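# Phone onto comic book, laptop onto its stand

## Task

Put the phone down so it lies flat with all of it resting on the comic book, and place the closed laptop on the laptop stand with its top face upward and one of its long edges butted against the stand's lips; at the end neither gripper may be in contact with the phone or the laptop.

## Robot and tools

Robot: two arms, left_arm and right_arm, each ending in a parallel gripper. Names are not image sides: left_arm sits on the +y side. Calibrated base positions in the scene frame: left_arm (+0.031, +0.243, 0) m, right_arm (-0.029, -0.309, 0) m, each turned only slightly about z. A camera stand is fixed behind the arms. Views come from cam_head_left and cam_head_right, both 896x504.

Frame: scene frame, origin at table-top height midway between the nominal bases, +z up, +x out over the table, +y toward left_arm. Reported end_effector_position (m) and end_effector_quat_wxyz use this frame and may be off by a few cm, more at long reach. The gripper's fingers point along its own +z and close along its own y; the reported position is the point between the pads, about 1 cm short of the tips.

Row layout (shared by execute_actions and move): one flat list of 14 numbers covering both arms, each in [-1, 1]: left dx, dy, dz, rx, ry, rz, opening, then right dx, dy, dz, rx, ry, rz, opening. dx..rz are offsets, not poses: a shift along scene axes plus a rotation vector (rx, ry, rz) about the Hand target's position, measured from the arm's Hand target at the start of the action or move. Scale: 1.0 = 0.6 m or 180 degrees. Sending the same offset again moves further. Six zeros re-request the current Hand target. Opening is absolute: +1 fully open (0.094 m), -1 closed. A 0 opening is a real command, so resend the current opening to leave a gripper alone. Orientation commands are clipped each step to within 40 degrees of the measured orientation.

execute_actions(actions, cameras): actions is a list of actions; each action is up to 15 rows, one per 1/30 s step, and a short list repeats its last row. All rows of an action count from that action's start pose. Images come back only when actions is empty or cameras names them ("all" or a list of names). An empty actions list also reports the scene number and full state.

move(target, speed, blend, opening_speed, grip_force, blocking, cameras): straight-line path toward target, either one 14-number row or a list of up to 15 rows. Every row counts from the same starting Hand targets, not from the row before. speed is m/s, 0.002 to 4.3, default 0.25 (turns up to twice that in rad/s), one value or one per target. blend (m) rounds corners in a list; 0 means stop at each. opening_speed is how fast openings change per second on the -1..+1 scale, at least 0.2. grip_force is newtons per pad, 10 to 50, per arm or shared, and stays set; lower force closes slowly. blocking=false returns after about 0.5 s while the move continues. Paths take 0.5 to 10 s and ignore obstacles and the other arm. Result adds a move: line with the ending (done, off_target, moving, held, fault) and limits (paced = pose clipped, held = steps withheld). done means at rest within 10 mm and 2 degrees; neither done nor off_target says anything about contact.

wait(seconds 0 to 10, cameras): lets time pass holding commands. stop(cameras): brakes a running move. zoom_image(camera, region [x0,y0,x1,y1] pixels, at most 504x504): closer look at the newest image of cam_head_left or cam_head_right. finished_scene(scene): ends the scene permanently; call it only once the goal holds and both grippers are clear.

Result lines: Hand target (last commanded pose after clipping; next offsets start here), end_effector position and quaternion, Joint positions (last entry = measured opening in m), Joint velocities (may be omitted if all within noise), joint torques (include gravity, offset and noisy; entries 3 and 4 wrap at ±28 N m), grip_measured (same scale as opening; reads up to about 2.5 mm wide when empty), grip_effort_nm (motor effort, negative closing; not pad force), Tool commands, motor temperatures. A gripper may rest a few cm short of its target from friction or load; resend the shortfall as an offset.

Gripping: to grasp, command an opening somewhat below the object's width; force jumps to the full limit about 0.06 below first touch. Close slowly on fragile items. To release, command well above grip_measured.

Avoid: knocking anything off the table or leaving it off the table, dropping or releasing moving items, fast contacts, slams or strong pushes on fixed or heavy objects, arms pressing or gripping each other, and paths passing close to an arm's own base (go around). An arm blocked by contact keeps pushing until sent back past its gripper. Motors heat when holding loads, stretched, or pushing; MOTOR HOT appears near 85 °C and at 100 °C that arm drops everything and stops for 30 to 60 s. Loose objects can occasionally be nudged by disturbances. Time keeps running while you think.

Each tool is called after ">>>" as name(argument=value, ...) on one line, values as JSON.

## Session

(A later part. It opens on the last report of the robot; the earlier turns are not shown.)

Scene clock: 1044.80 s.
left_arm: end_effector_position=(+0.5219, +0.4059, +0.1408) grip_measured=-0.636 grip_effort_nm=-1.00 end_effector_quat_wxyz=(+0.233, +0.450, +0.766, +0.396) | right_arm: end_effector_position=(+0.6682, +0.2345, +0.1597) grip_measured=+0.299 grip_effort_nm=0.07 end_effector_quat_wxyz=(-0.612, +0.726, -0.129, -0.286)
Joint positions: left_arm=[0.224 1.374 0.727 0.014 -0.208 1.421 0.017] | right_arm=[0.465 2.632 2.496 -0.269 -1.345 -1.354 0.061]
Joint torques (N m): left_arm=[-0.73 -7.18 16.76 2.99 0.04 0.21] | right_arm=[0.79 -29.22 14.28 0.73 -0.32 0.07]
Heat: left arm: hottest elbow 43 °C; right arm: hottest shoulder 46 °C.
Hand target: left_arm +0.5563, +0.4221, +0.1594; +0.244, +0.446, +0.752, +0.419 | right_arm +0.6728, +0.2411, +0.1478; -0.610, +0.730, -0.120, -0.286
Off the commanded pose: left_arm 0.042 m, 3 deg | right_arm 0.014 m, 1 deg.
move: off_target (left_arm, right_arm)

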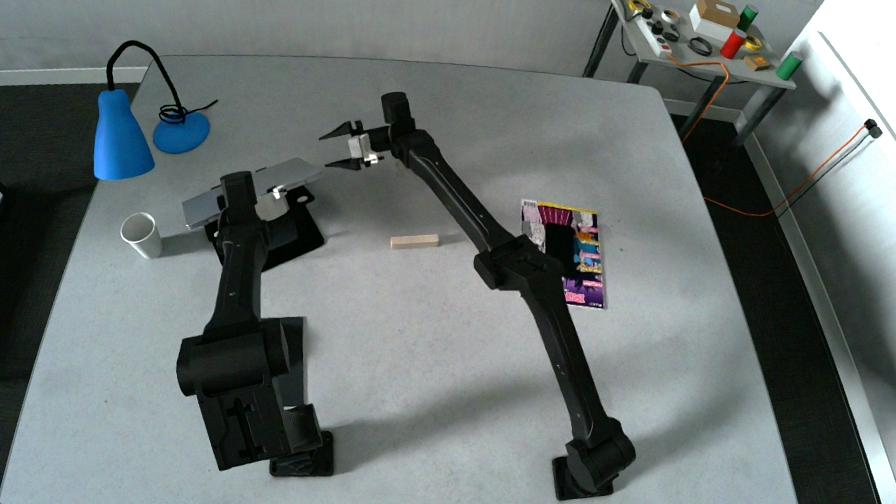

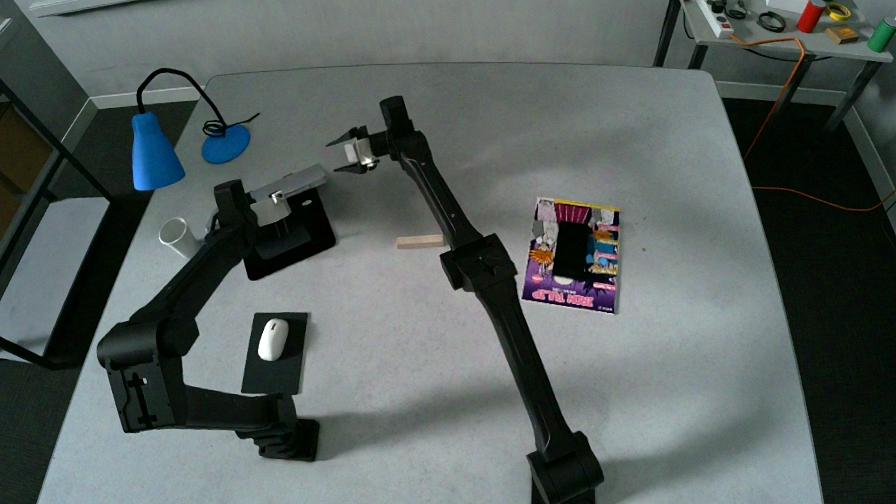

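>>> move(target=[[0,0,0,0,0,0,-0.85,-0.02,0,-0.0567,0,0,0,0.8],[0,0,0,0,0,0,-0.85,-0.055,0.1,-0.0617,0,0,0,0.8]], speed=0.12, blend=[0.008, 0], cameras=["cam_head_left","cam_head_right"])

>>> zoom_image(camera="cam_head_left", region=[215, 120, 415, 250])

>>> zoom_image(camera="cam_head_right", region=[230, 120, 430, 250])

Scene clock: 1060.90 s.
left_arm: end_effector_position=(+0.5219, +0.4058, +0.1407) grip_measured=-0.636 grip_effort_nm=-1.01 end_effector_quat_wxyz=(+0.233, +0.451, +0.765, +0.396) | right_arm: end_effector_position=(+0.6349, +0.2952, +0.1475) grip_measured=+0.799 grip_effort_nm=0.07 end_effector_quat_wxyz=(-0.615, +0.729, -0.112, -0.277)
Joint positions: left_arm=[0.224 1.374 0.727 0.014 -0.207 1.423 0.017] | right_arm=[0.548 2.644 2.472 -0.138 -1.274 -1.293 0.085]
Joint torques (N m): left_arm=[-0.56 -6.71 16.64 2.81 0.01 0.2] | right_arm=[0.62 -27.87 12.42 1.51 -0.19 0.22]
Heat: left arm: hottest elbow 44 °C; right arm: hottest elbow 50 °C.
Hand target: left_arm +0.5563, +0.4221, +0.1596; +0.244, +0.446, +0.752, +0.419 | right_arm +0.6399, +0.3011, +0.1107; -0.610, +0.730, -0.120, -0.286
Off the commanded pose: left_arm 0.042 m, 3 deg | right_arm 0.038 m, 1 deg.
move: off_target (left_arm, right_arm)

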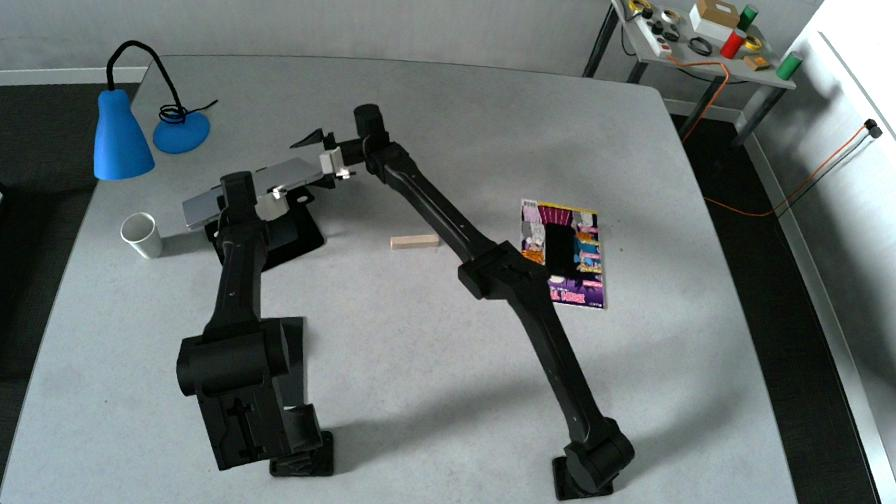

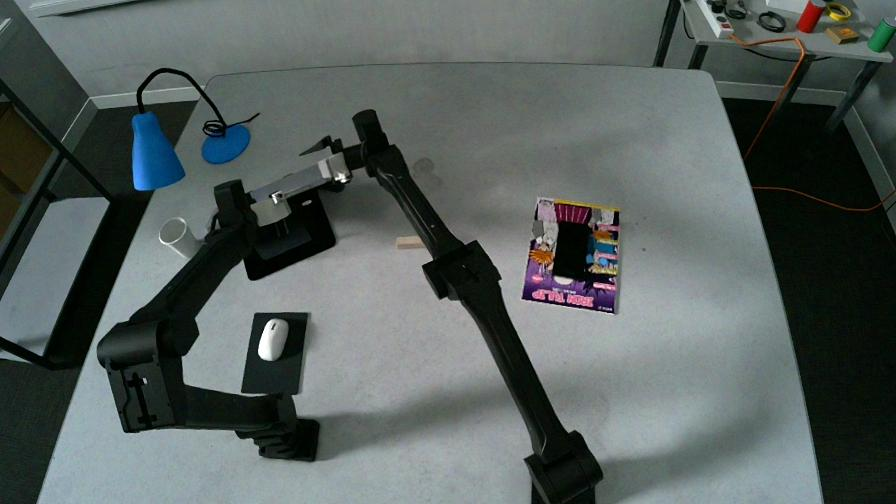

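Scaled by 2.520.

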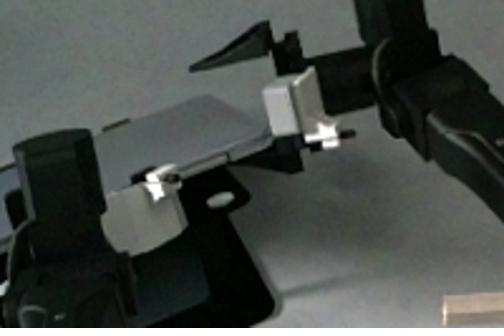

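Scaled by 2.520.

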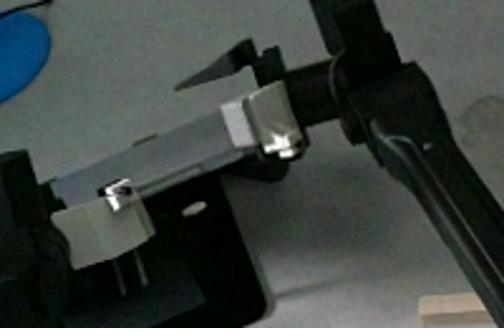

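>>> move(target=[0,0,0,0,0,0,-0.85,0.005,0,-0.03,0,0,0,0.8], speed=0.1, cameras=["cam_head_left","cam_head_right"])

>>> zoom_image(camera="cam_head_left", region=[215, 120, 415, 250])

>>> zoom_image(camera="cam_head_right", region=[230, 120, 430, 250])

Scene clock: 1067.27 s.
left_arm: end_effector_position=(+0.5219, +0.4058, +0.1405) grip_measured=-0.636 grip_effort_nm=-1.01 end_effector_quat_wxyz=(+0.233, +0.451, +0.765, +0.396) | right_arm: end_effector_position=(+0.6359, +0.2958, +0.1443) grip_measured=+0.799 grip_effort_nm=0.07 end_effector_quat_wxyz=(-0.620, +0.728, -0.107, -0.272)
Joint positions: left_arm=[0.224 1.374 0.727 0.014 -0.207 1.423 0.017] | right_arm=[0.548 2.652 2.472 -0.11 -1.274 -1.29 0.085]
Joint torques (N m): left_arm=[-0.38 -6.83 16.58 2.81 -0.02 0.22] | right_arm=[0.67 -26.7 12.56 1.5 -0.21 0.29]
Motor temperatures (°C): left_arm=[22 27 44 24 26 24 31] | right_arm=[26 47 52 25 25 24 26]
Heat: left arm: hottest elbow 44 °C; right arm: hottest elbow 52 °C.
Hand target: left_arm +0.5563, +0.4221, +0.1594; +0.244, +0.446, +0.752, +0.418 | right_arm +0.6429, +0.3011, +0.0928; -0.610, +0.730, -0.120, -0.286
Off the commanded pose: left_arm 0.043 m, 3 deg | right_arm 0.052 m, 2 deg.
move: off_target (left_arm, right_arm)

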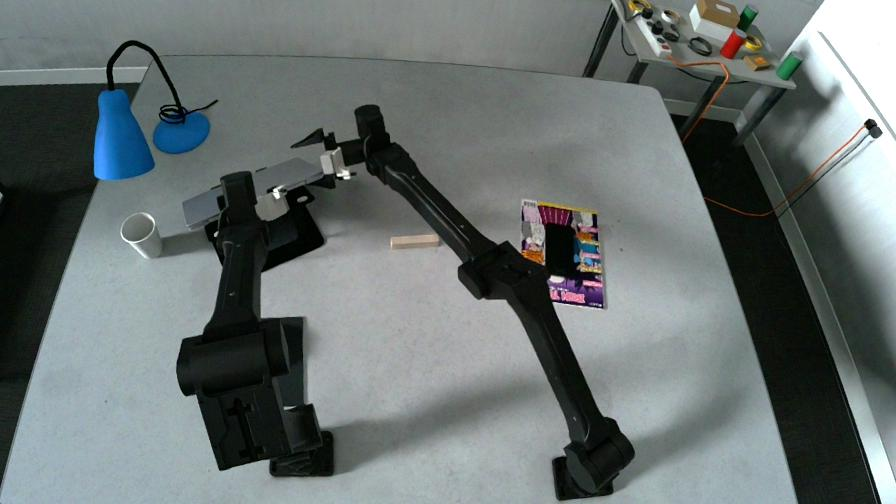

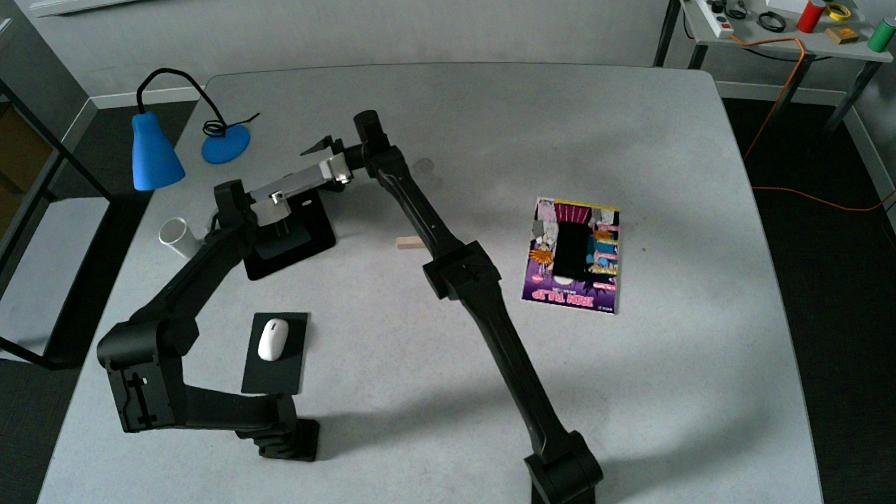

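Scaled by 2.520.

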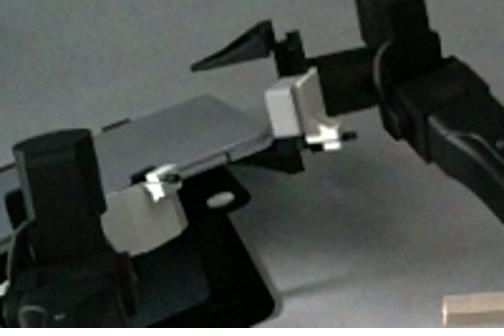

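Scaled by 2.520.

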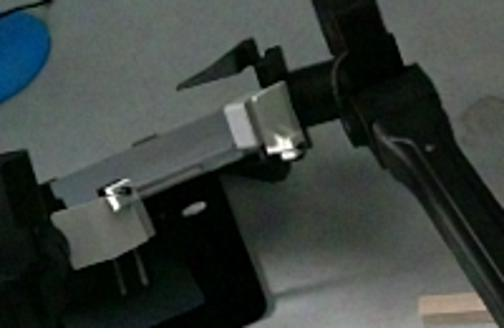

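>>> move(target=[[0,0,0,0,0,0,-0.85,0.0,0,0.025,0,0,0,0.2],[0,0,0,0,0,0,-0.85,0.004,-0.008,0.042,0,0,0,0.2]], speed=0.1, cameras=["cam_head_left","cam_head_right"])

>>> zoom_image(camera="cam_head_left", region=[215, 120, 415, 250])

>>> zoom_image(camera="cam_head_right", region=[230, 120, 430, 250])

Scene clock: 1082.17 s.
left_arm: end_effector_position=(+0.5222, +0.4058, +0.1405) grip_measured=-0.636 grip_effort_nm=-1.01 end_effector_quat_wxyz=(+0.233, +0.451, +0.765, +0.396) | right_arm: end_effector_position=(+0.6360, +0.2960, +0.1317) grip_measured=+0.201 grip_effort_nm=-0.07 end_effector_quat_wxyz=(-0.611, +0.729, -0.119, -0.285)
Joint positions: left_arm=[0.224 1.375 0.727 0.016 -0.207 1.423 0.017] | right_arm=[0.548 2.672 2.488 -0.139 -1.277 -1.283 0.056]
Joint torques (N m): left_arm=[-0.21 -7.71 16.84 3.07 0.04 0.21] | right_arm=[0.21 -29.27 14.15 0.83 -0.29 0.23]
Motor temperatures (°C): left_arm=[22 27 45 24 26 24 31] | right_arm=[26 51 55 25 25 24 26]
Heat: left arm: hottest elbow 45 °C; right arm: hottest elbow 55 °C.
Hand target: left_arm +0.5563, +0.4220, +0.1595; +0.244, +0.446, +0.752, +0.419 | right_arm +0.6453, +0.2963, +0.1181; -0.610, +0.730, -0.120, -0.285
Off the commanded pose: left_arm 0.042 m, 3 deg | right_arm 0.017 m, 0 deg.
move: off_target (left_arm, right_arm)

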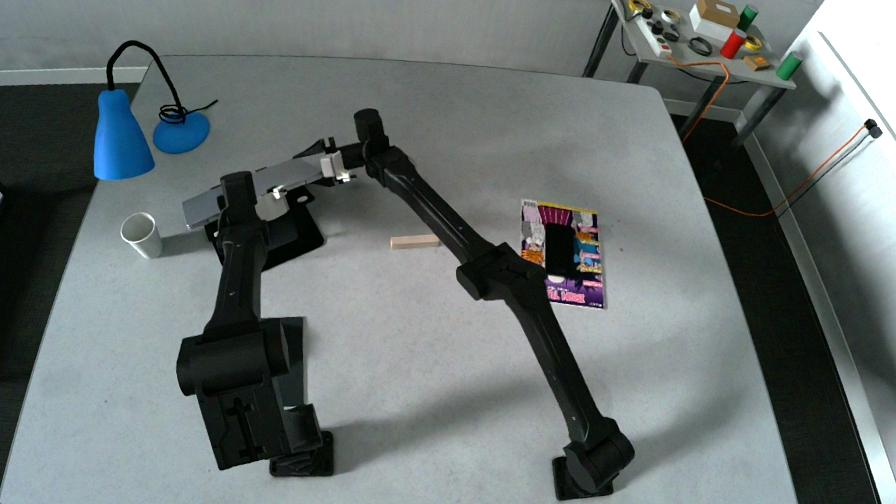

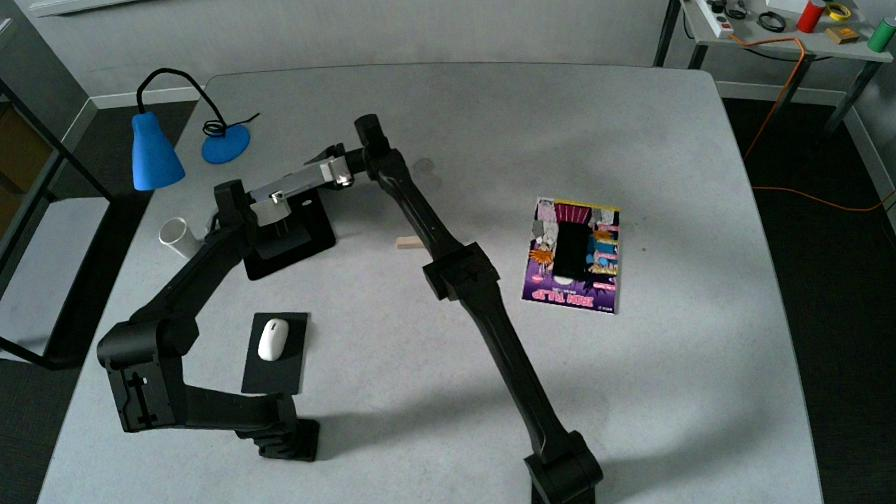

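Scaled by 2.520.

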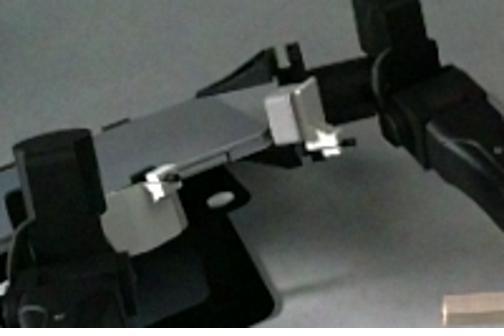

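Scaled by 2.520.

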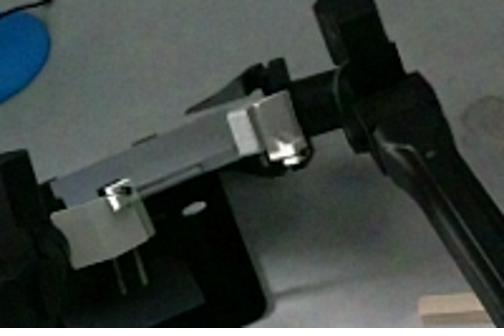

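>>> move(target=[0,0,0,0,0,0,-0.85,0,0,0,0,0,0,-0.85], speed=0.08, opening_speed=0.5, cameras=["cam_head_left","cam_head_right"])

>>> zoom_image(camera="cam_head_left", region=[175, 120, 375, 250])

>>> zoom_image(camera="cam_head_right", region=[190, 120, 390, 250])

Scene clock: 1091.03 s.
left_arm: end_effector_position=(+0.5239, +0.4067, +0.1409) grip_measured=-0.636 grip_effort_nm=-1.01 end_effector_quat_wxyz=(+0.233, +0.452, +0.764, +0.397) | right_arm: end_effector_position=(+0.6341, +0.2954, +0.1230) grip_measured=-0.652 grip_effort_nm=-1.02 end_effector_quat_wxyz=(-0.610, +0.731, -0.111, -0.284)
Joint positions: left_arm=[0.225 1.379 0.731 0.019 -0.206 1.428 0.017] | right_arm=[0.548 2.681 2.488 -0.149 -1.287 -1.315 0.016]
Joint torques (N m): left_arm=[-1.03 -8.53 16.35 2.73 -0.03 0.13] | right_arm=[0.15 -30.1 14.42 0.81 0.02 0.5]
Motor temperatures (°C): left_arm=[22 27 45 24 26 24 31] | right_arm=[26 52 56 25 25 24 26]
Heat: left arm: hottest elbow 45 °C; right arm: hottest elbow 56 °C.
Hand target: left_arm +0.5563, +0.4220, +0.1594; +0.244, +0.446, +0.752, +0.418 | right_arm +0.6453, +0.2963, +0.1180; -0.610, +0.730, -0.120, -0.286
Off the commanded pose: left_arm 0.040 m, 3 deg | right_arm 0.012 m, 1 deg.
move: off_target (left_arm, right_arm)

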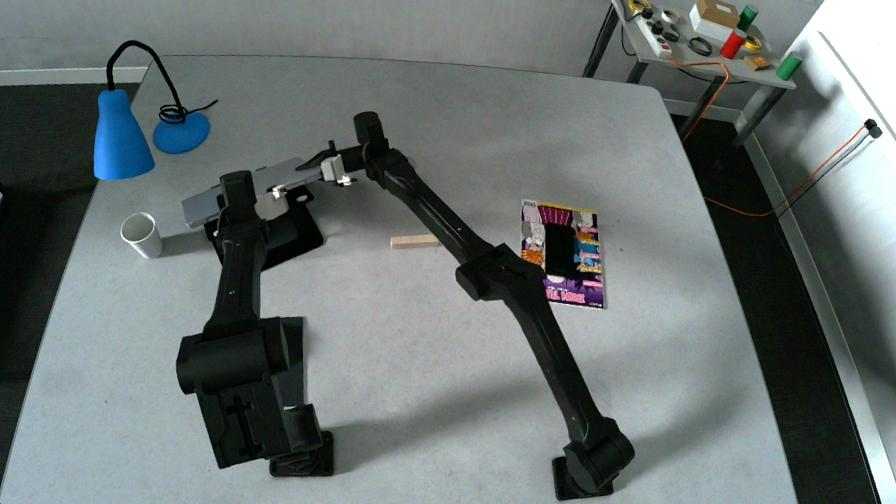

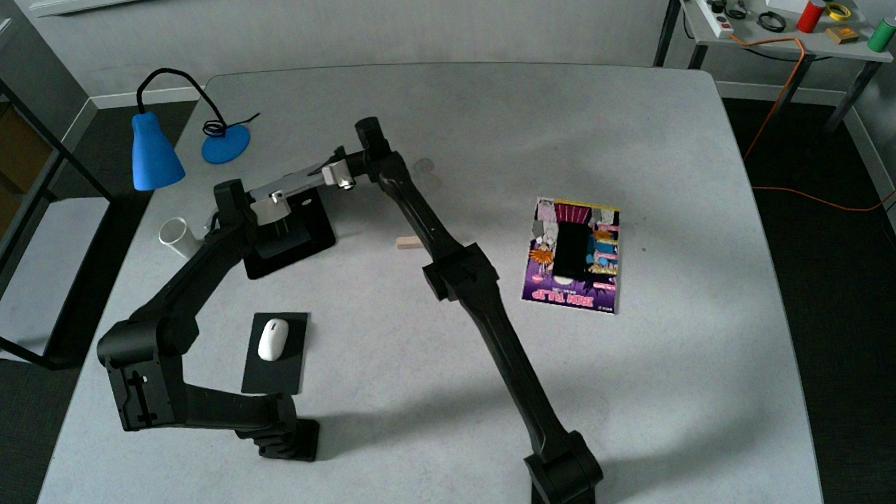

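Scaled by 2.520.

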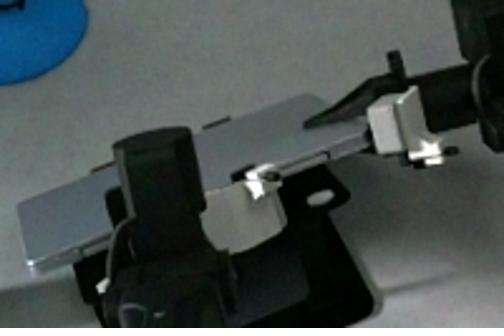

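Scaled by 2.520.

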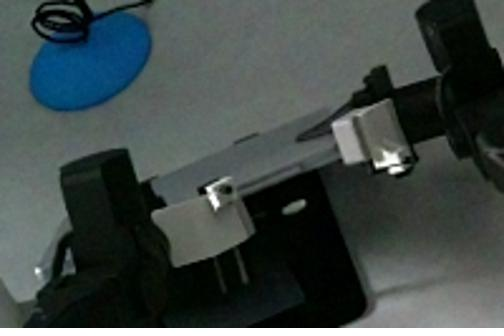

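>>> move(target=[[-0.0333,-0.0167,0,0,0,0,-0.85,0,0,0,0,0,0,-0.85],[-0.0333,-0.0167,0,0,0,0,-0.35,0,0,0,0,0,0,-0.85],[-0.128,-0.07,0.0767,0,0,0,-0.35,0,0,0,0,0,0,-0.85]], speed=0.1, opening_speed=0.4, cameras=["cam_head_left","cam_head_right"])

>>> zoom_image(camera="cam_head_left", region=[175, 120, 375, 250])

>>> zoom_image(camera="cam_head_right", region=[190, 120, 390, 250])

Scene clock: 1101.83 s.
left_arm: end_effector_position=(+0.4819, +0.3872, +0.2057) grip_measured=-0.351 grip_effort_nm=0.10 end_effector_quat_wxyz=(+0.241, +0.445, +0.752, +0.422) | right_arm: end_effector_position=(+0.6374, +0.2962, +0.1117) grip_measured=-0.653 grip_effort_nm=-1.04 end_effector_quat_wxyz=(-0.616, +0.736, -0.099, -0.261)
Joint positions: left_arm=[0.19 1.136 0.691 -0.133 -0.253 1.424 0.03] | right_arm=[0.548 2.694 2.489 -0.149 -1.266 -1.375 0.016]
Joint torques (N m): left_arm=[-2.67 -9.82 9.57 1.32 -0.24 -0.22] | right_arm=[0.26 -31.15 14.54 0.42 -0.57 0.94]
Motor temperatures (°C): left_arm=[22 27 45 24 26 24 31] | right_arm=[26 53 58 25 25 24 27]
Heat: left arm: hottest elbow 45 °C; right arm: hottest elbow 58 °C.
Hand target: left_arm +0.4795, +0.3800, +0.2056; +0.244, +0.446, +0.752, +0.419 | right_arm +0.6453, +0.2963, +0.1177; -0.609, +0.730, -0.120, -0.286
Off the commanded pose: left_arm 0.008 m, 1 deg | right_arm 0.010 m, 4 deg.
move: off_target (right_arm); target 2's new opening was sent with left_arm's hand 0.022 m and 3 deg from that target

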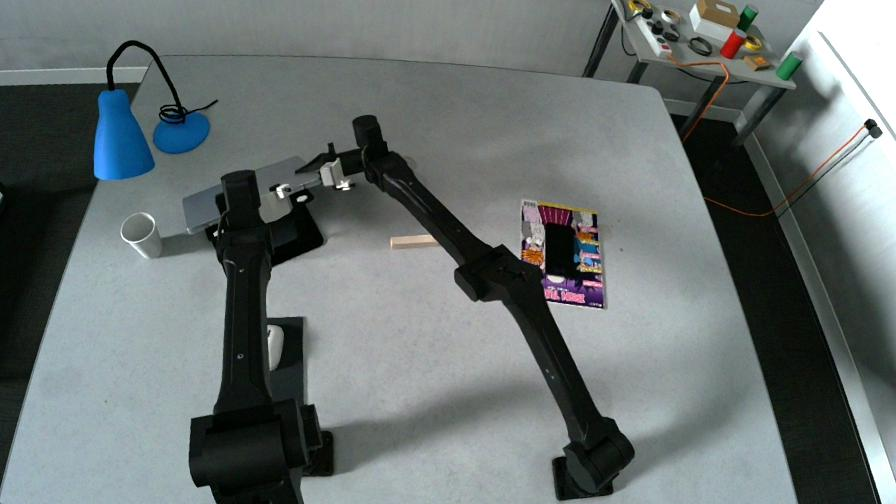

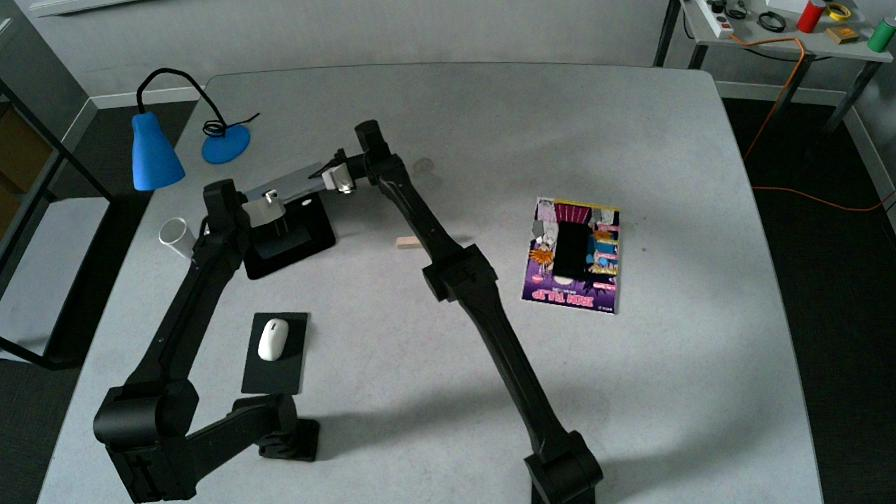

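Scaled by 2.520.

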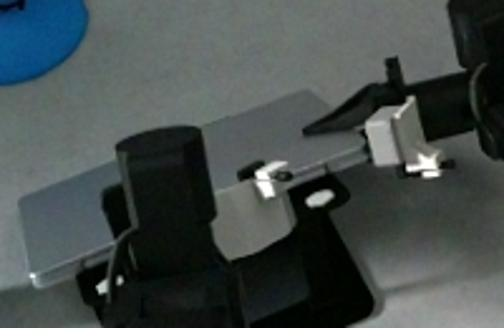

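Scaled by 2.520.

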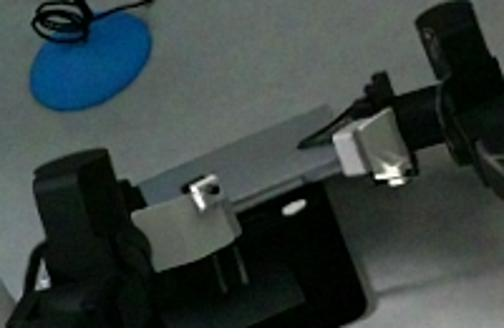

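>>> move(target=[-0.2,-0.133,0.083,0,0,0,-0.35,0.008,0.004,-0.033,0.007,-0.0151,0,-0.85], speed=0.12, cameras=["cam_head_left","cam_head_right"])

>>> zoom_image(camera="cam_head_left", region=[165, 130, 345, 250])

>>> zoom_image(camera="cam_head_right", region=[185, 130, 365, 250])

Scene clock: 1111.73 s.
left_arm: end_effector_position=(+0.3617, +0.3045, +0.2575) grip_measured=-0.351 grip_effort_nm=0.10 end_effector_quat_wxyz=(+0.242, +0.444, +0.752, +0.422) | right_arm: end_effector_position=(+0.6414, +0.2990, +0.1071) grip_measured=-0.654 grip_effort_nm=-1.04 end_effector_quat_wxyz=(-0.622, +0.735, -0.090, -0.256)
Joint positions: left_arm=[-0.082 0.651 0.597 -0.581 -0.476 1.258 0.03] | right_arm=[0.548 2.73 2.54 -0.141 -1.271 -1.375 0.016]
Joint torques (N m): left_arm=[-3.19 -4.07 11.02 1.4 -0.32 -0.18] | right_arm=[0.09 -29.8 14.28 1.36 -0.41 0.73]
Motor temperatures (°C): left_arm=[22 27 45 24 26 24 30] | right_arm=[26 55 60 25 25 24 27]
Heat: left arm: hottest elbow 45 °C; right arm: hottest elbow 60 °C.
Hand target: left_arm +0.3595, +0.3002, +0.2552; +0.244, +0.446, +0.752, +0.418 | right_arm +0.6501, +0.2987, +0.0981; -0.620, +0.730, -0.103, -0.270
Off the commanded pose: left_arm 0.005 m, 0 deg | right_arm 0.013 m, 2 deg.
move: off_target (right_arm)

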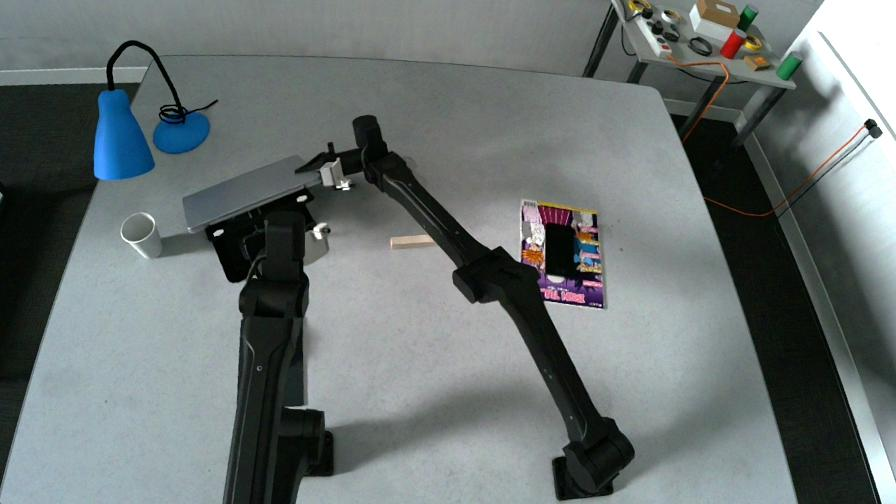

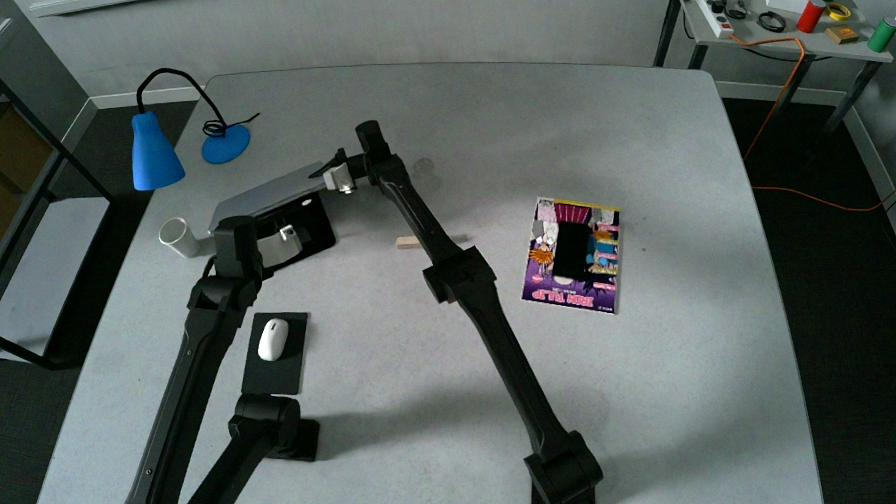

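Scaled by 2.800.

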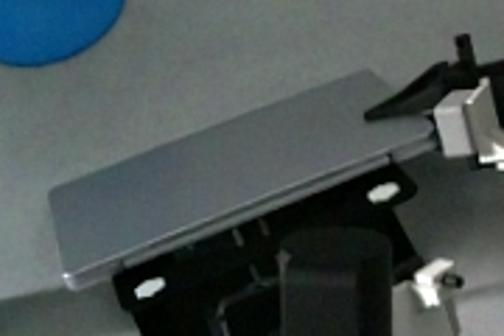

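Scaled by 2.800.

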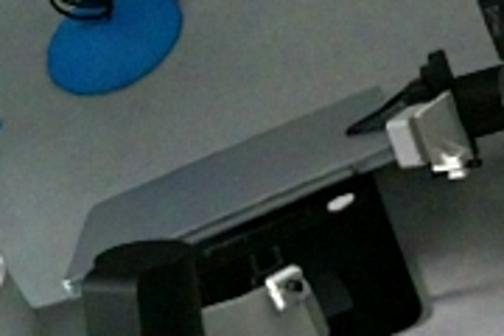

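>>> move(target=[[0,0,0,0,0,0,-0.35,-0.005,0,0.01,0,0,0,-0.3],[0,0,0,0,0,0,-0.35,0.045,-0.15,0.022,0,0,0,-0.3]], speed=0.12, opening_speed=0.4, cameras=["cam_head_left","cam_head_right"])

>>> zoom_image(camera="cam_head_left", region=[165, 130, 345, 250])

>>> zoom_image(camera="cam_head_right", region=[185, 130, 365, 250])

Scene clock: 1121.13 s.
left_arm: end_effector_position=(+0.3617, +0.3045, +0.2575) grip_measured=-0.351 grip_effort_nm=0.10 end_effector_quat_wxyz=(+0.242, +0.444, +0.753, +0.422) | right_arm: end_effector_position=(+0.6821, +0.2053, +0.1081) grip_measured=-0.301 grip_effort_nm=0.06 end_effector_quat_wxyz=(-0.622, +0.728, -0.104, -0.266)
Joint positions: left_arm=[-0.082 0.651 0.597 -0.581 -0.476 1.257 0.03] | right_arm=[0.426 2.687 2.476 -0.249 -1.382 -1.477 0.033]
Joint torques (N m): left_arm=[-2.73 -3.72 11.06 1.36 -0.29 -0.14] | right_arm=[0.85 -34.49 8.61 0.72 -0.36 0.14]
Motor temperatures (°C): left_arm=[22 27 44 24 26 24 30] | right_arm=[26 53 60 25 25 24 27]
Heat: left arm: hottest elbow 44 °C; right arm: hottest elbow 60 °C.
Hand target: left_arm +0.3595, +0.3002, +0.2552; +0.244, +0.446, +0.752, +0.418 | right_arm +0.6771, +0.2087, +0.1112; -0.620, +0.730, -0.103, -0.270
Off the commanded pose: left_arm 0.005 m, 0 deg | right_arm 0.007 m, 1 deg.
move: done

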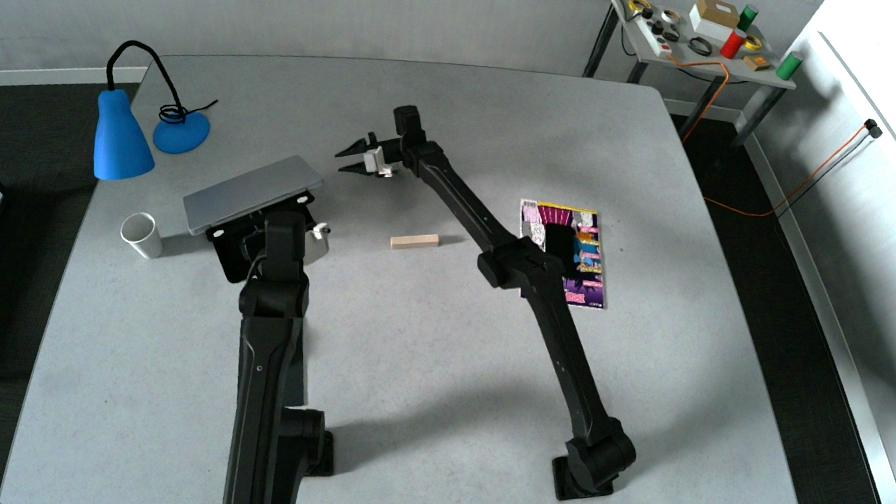

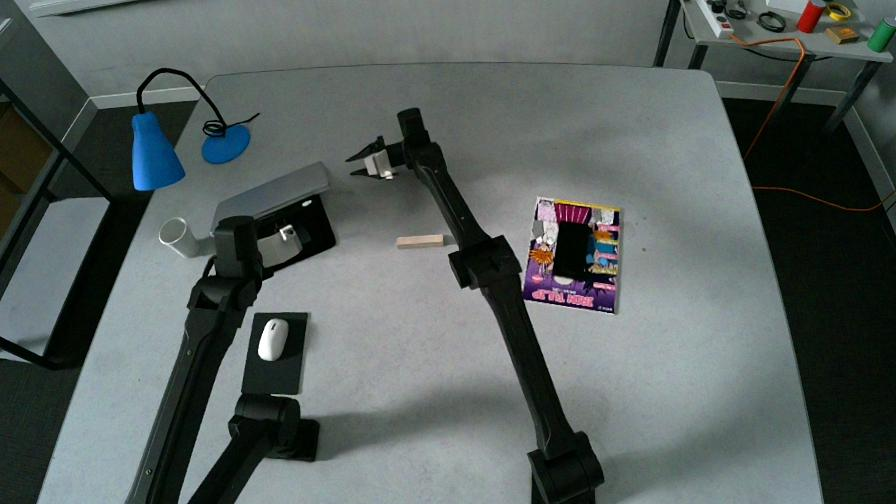

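Scaled by 2.800.

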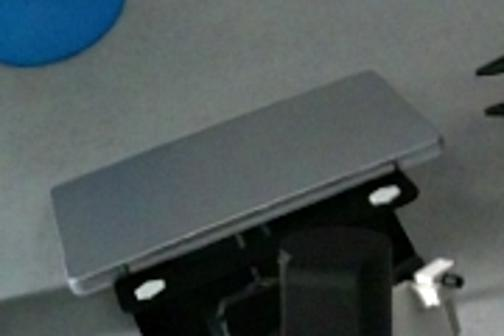

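Scaled by 2.800.

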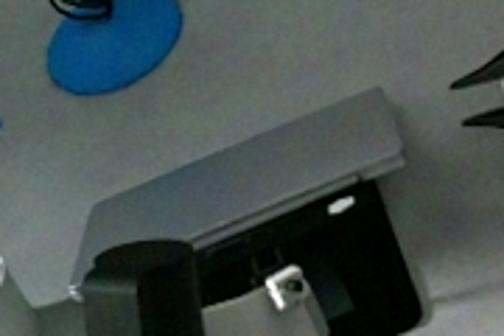

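>>> zoom_image(camera="cam_head_left", region=[180, 145, 310, 215])

>>> zoom_image(camera="cam_head_right", region=[205, 150, 335, 220])

>>> zoom_image(camera="cam_head_left", region=[500, 180, 630, 320])

Scaled by 3.877.

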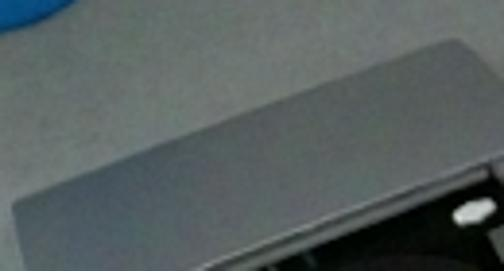

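Scaled by 3.877.

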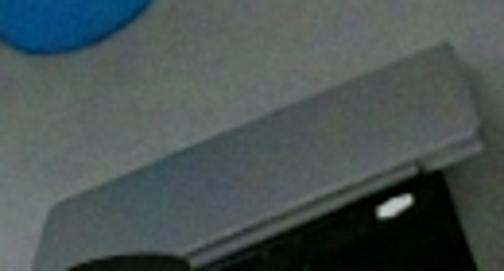

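Scaled by 3.600.

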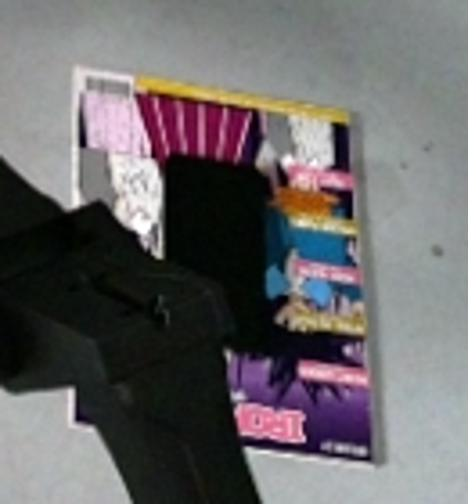

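>>> finished_scene(scene=2)

The scene is finished: the task was done.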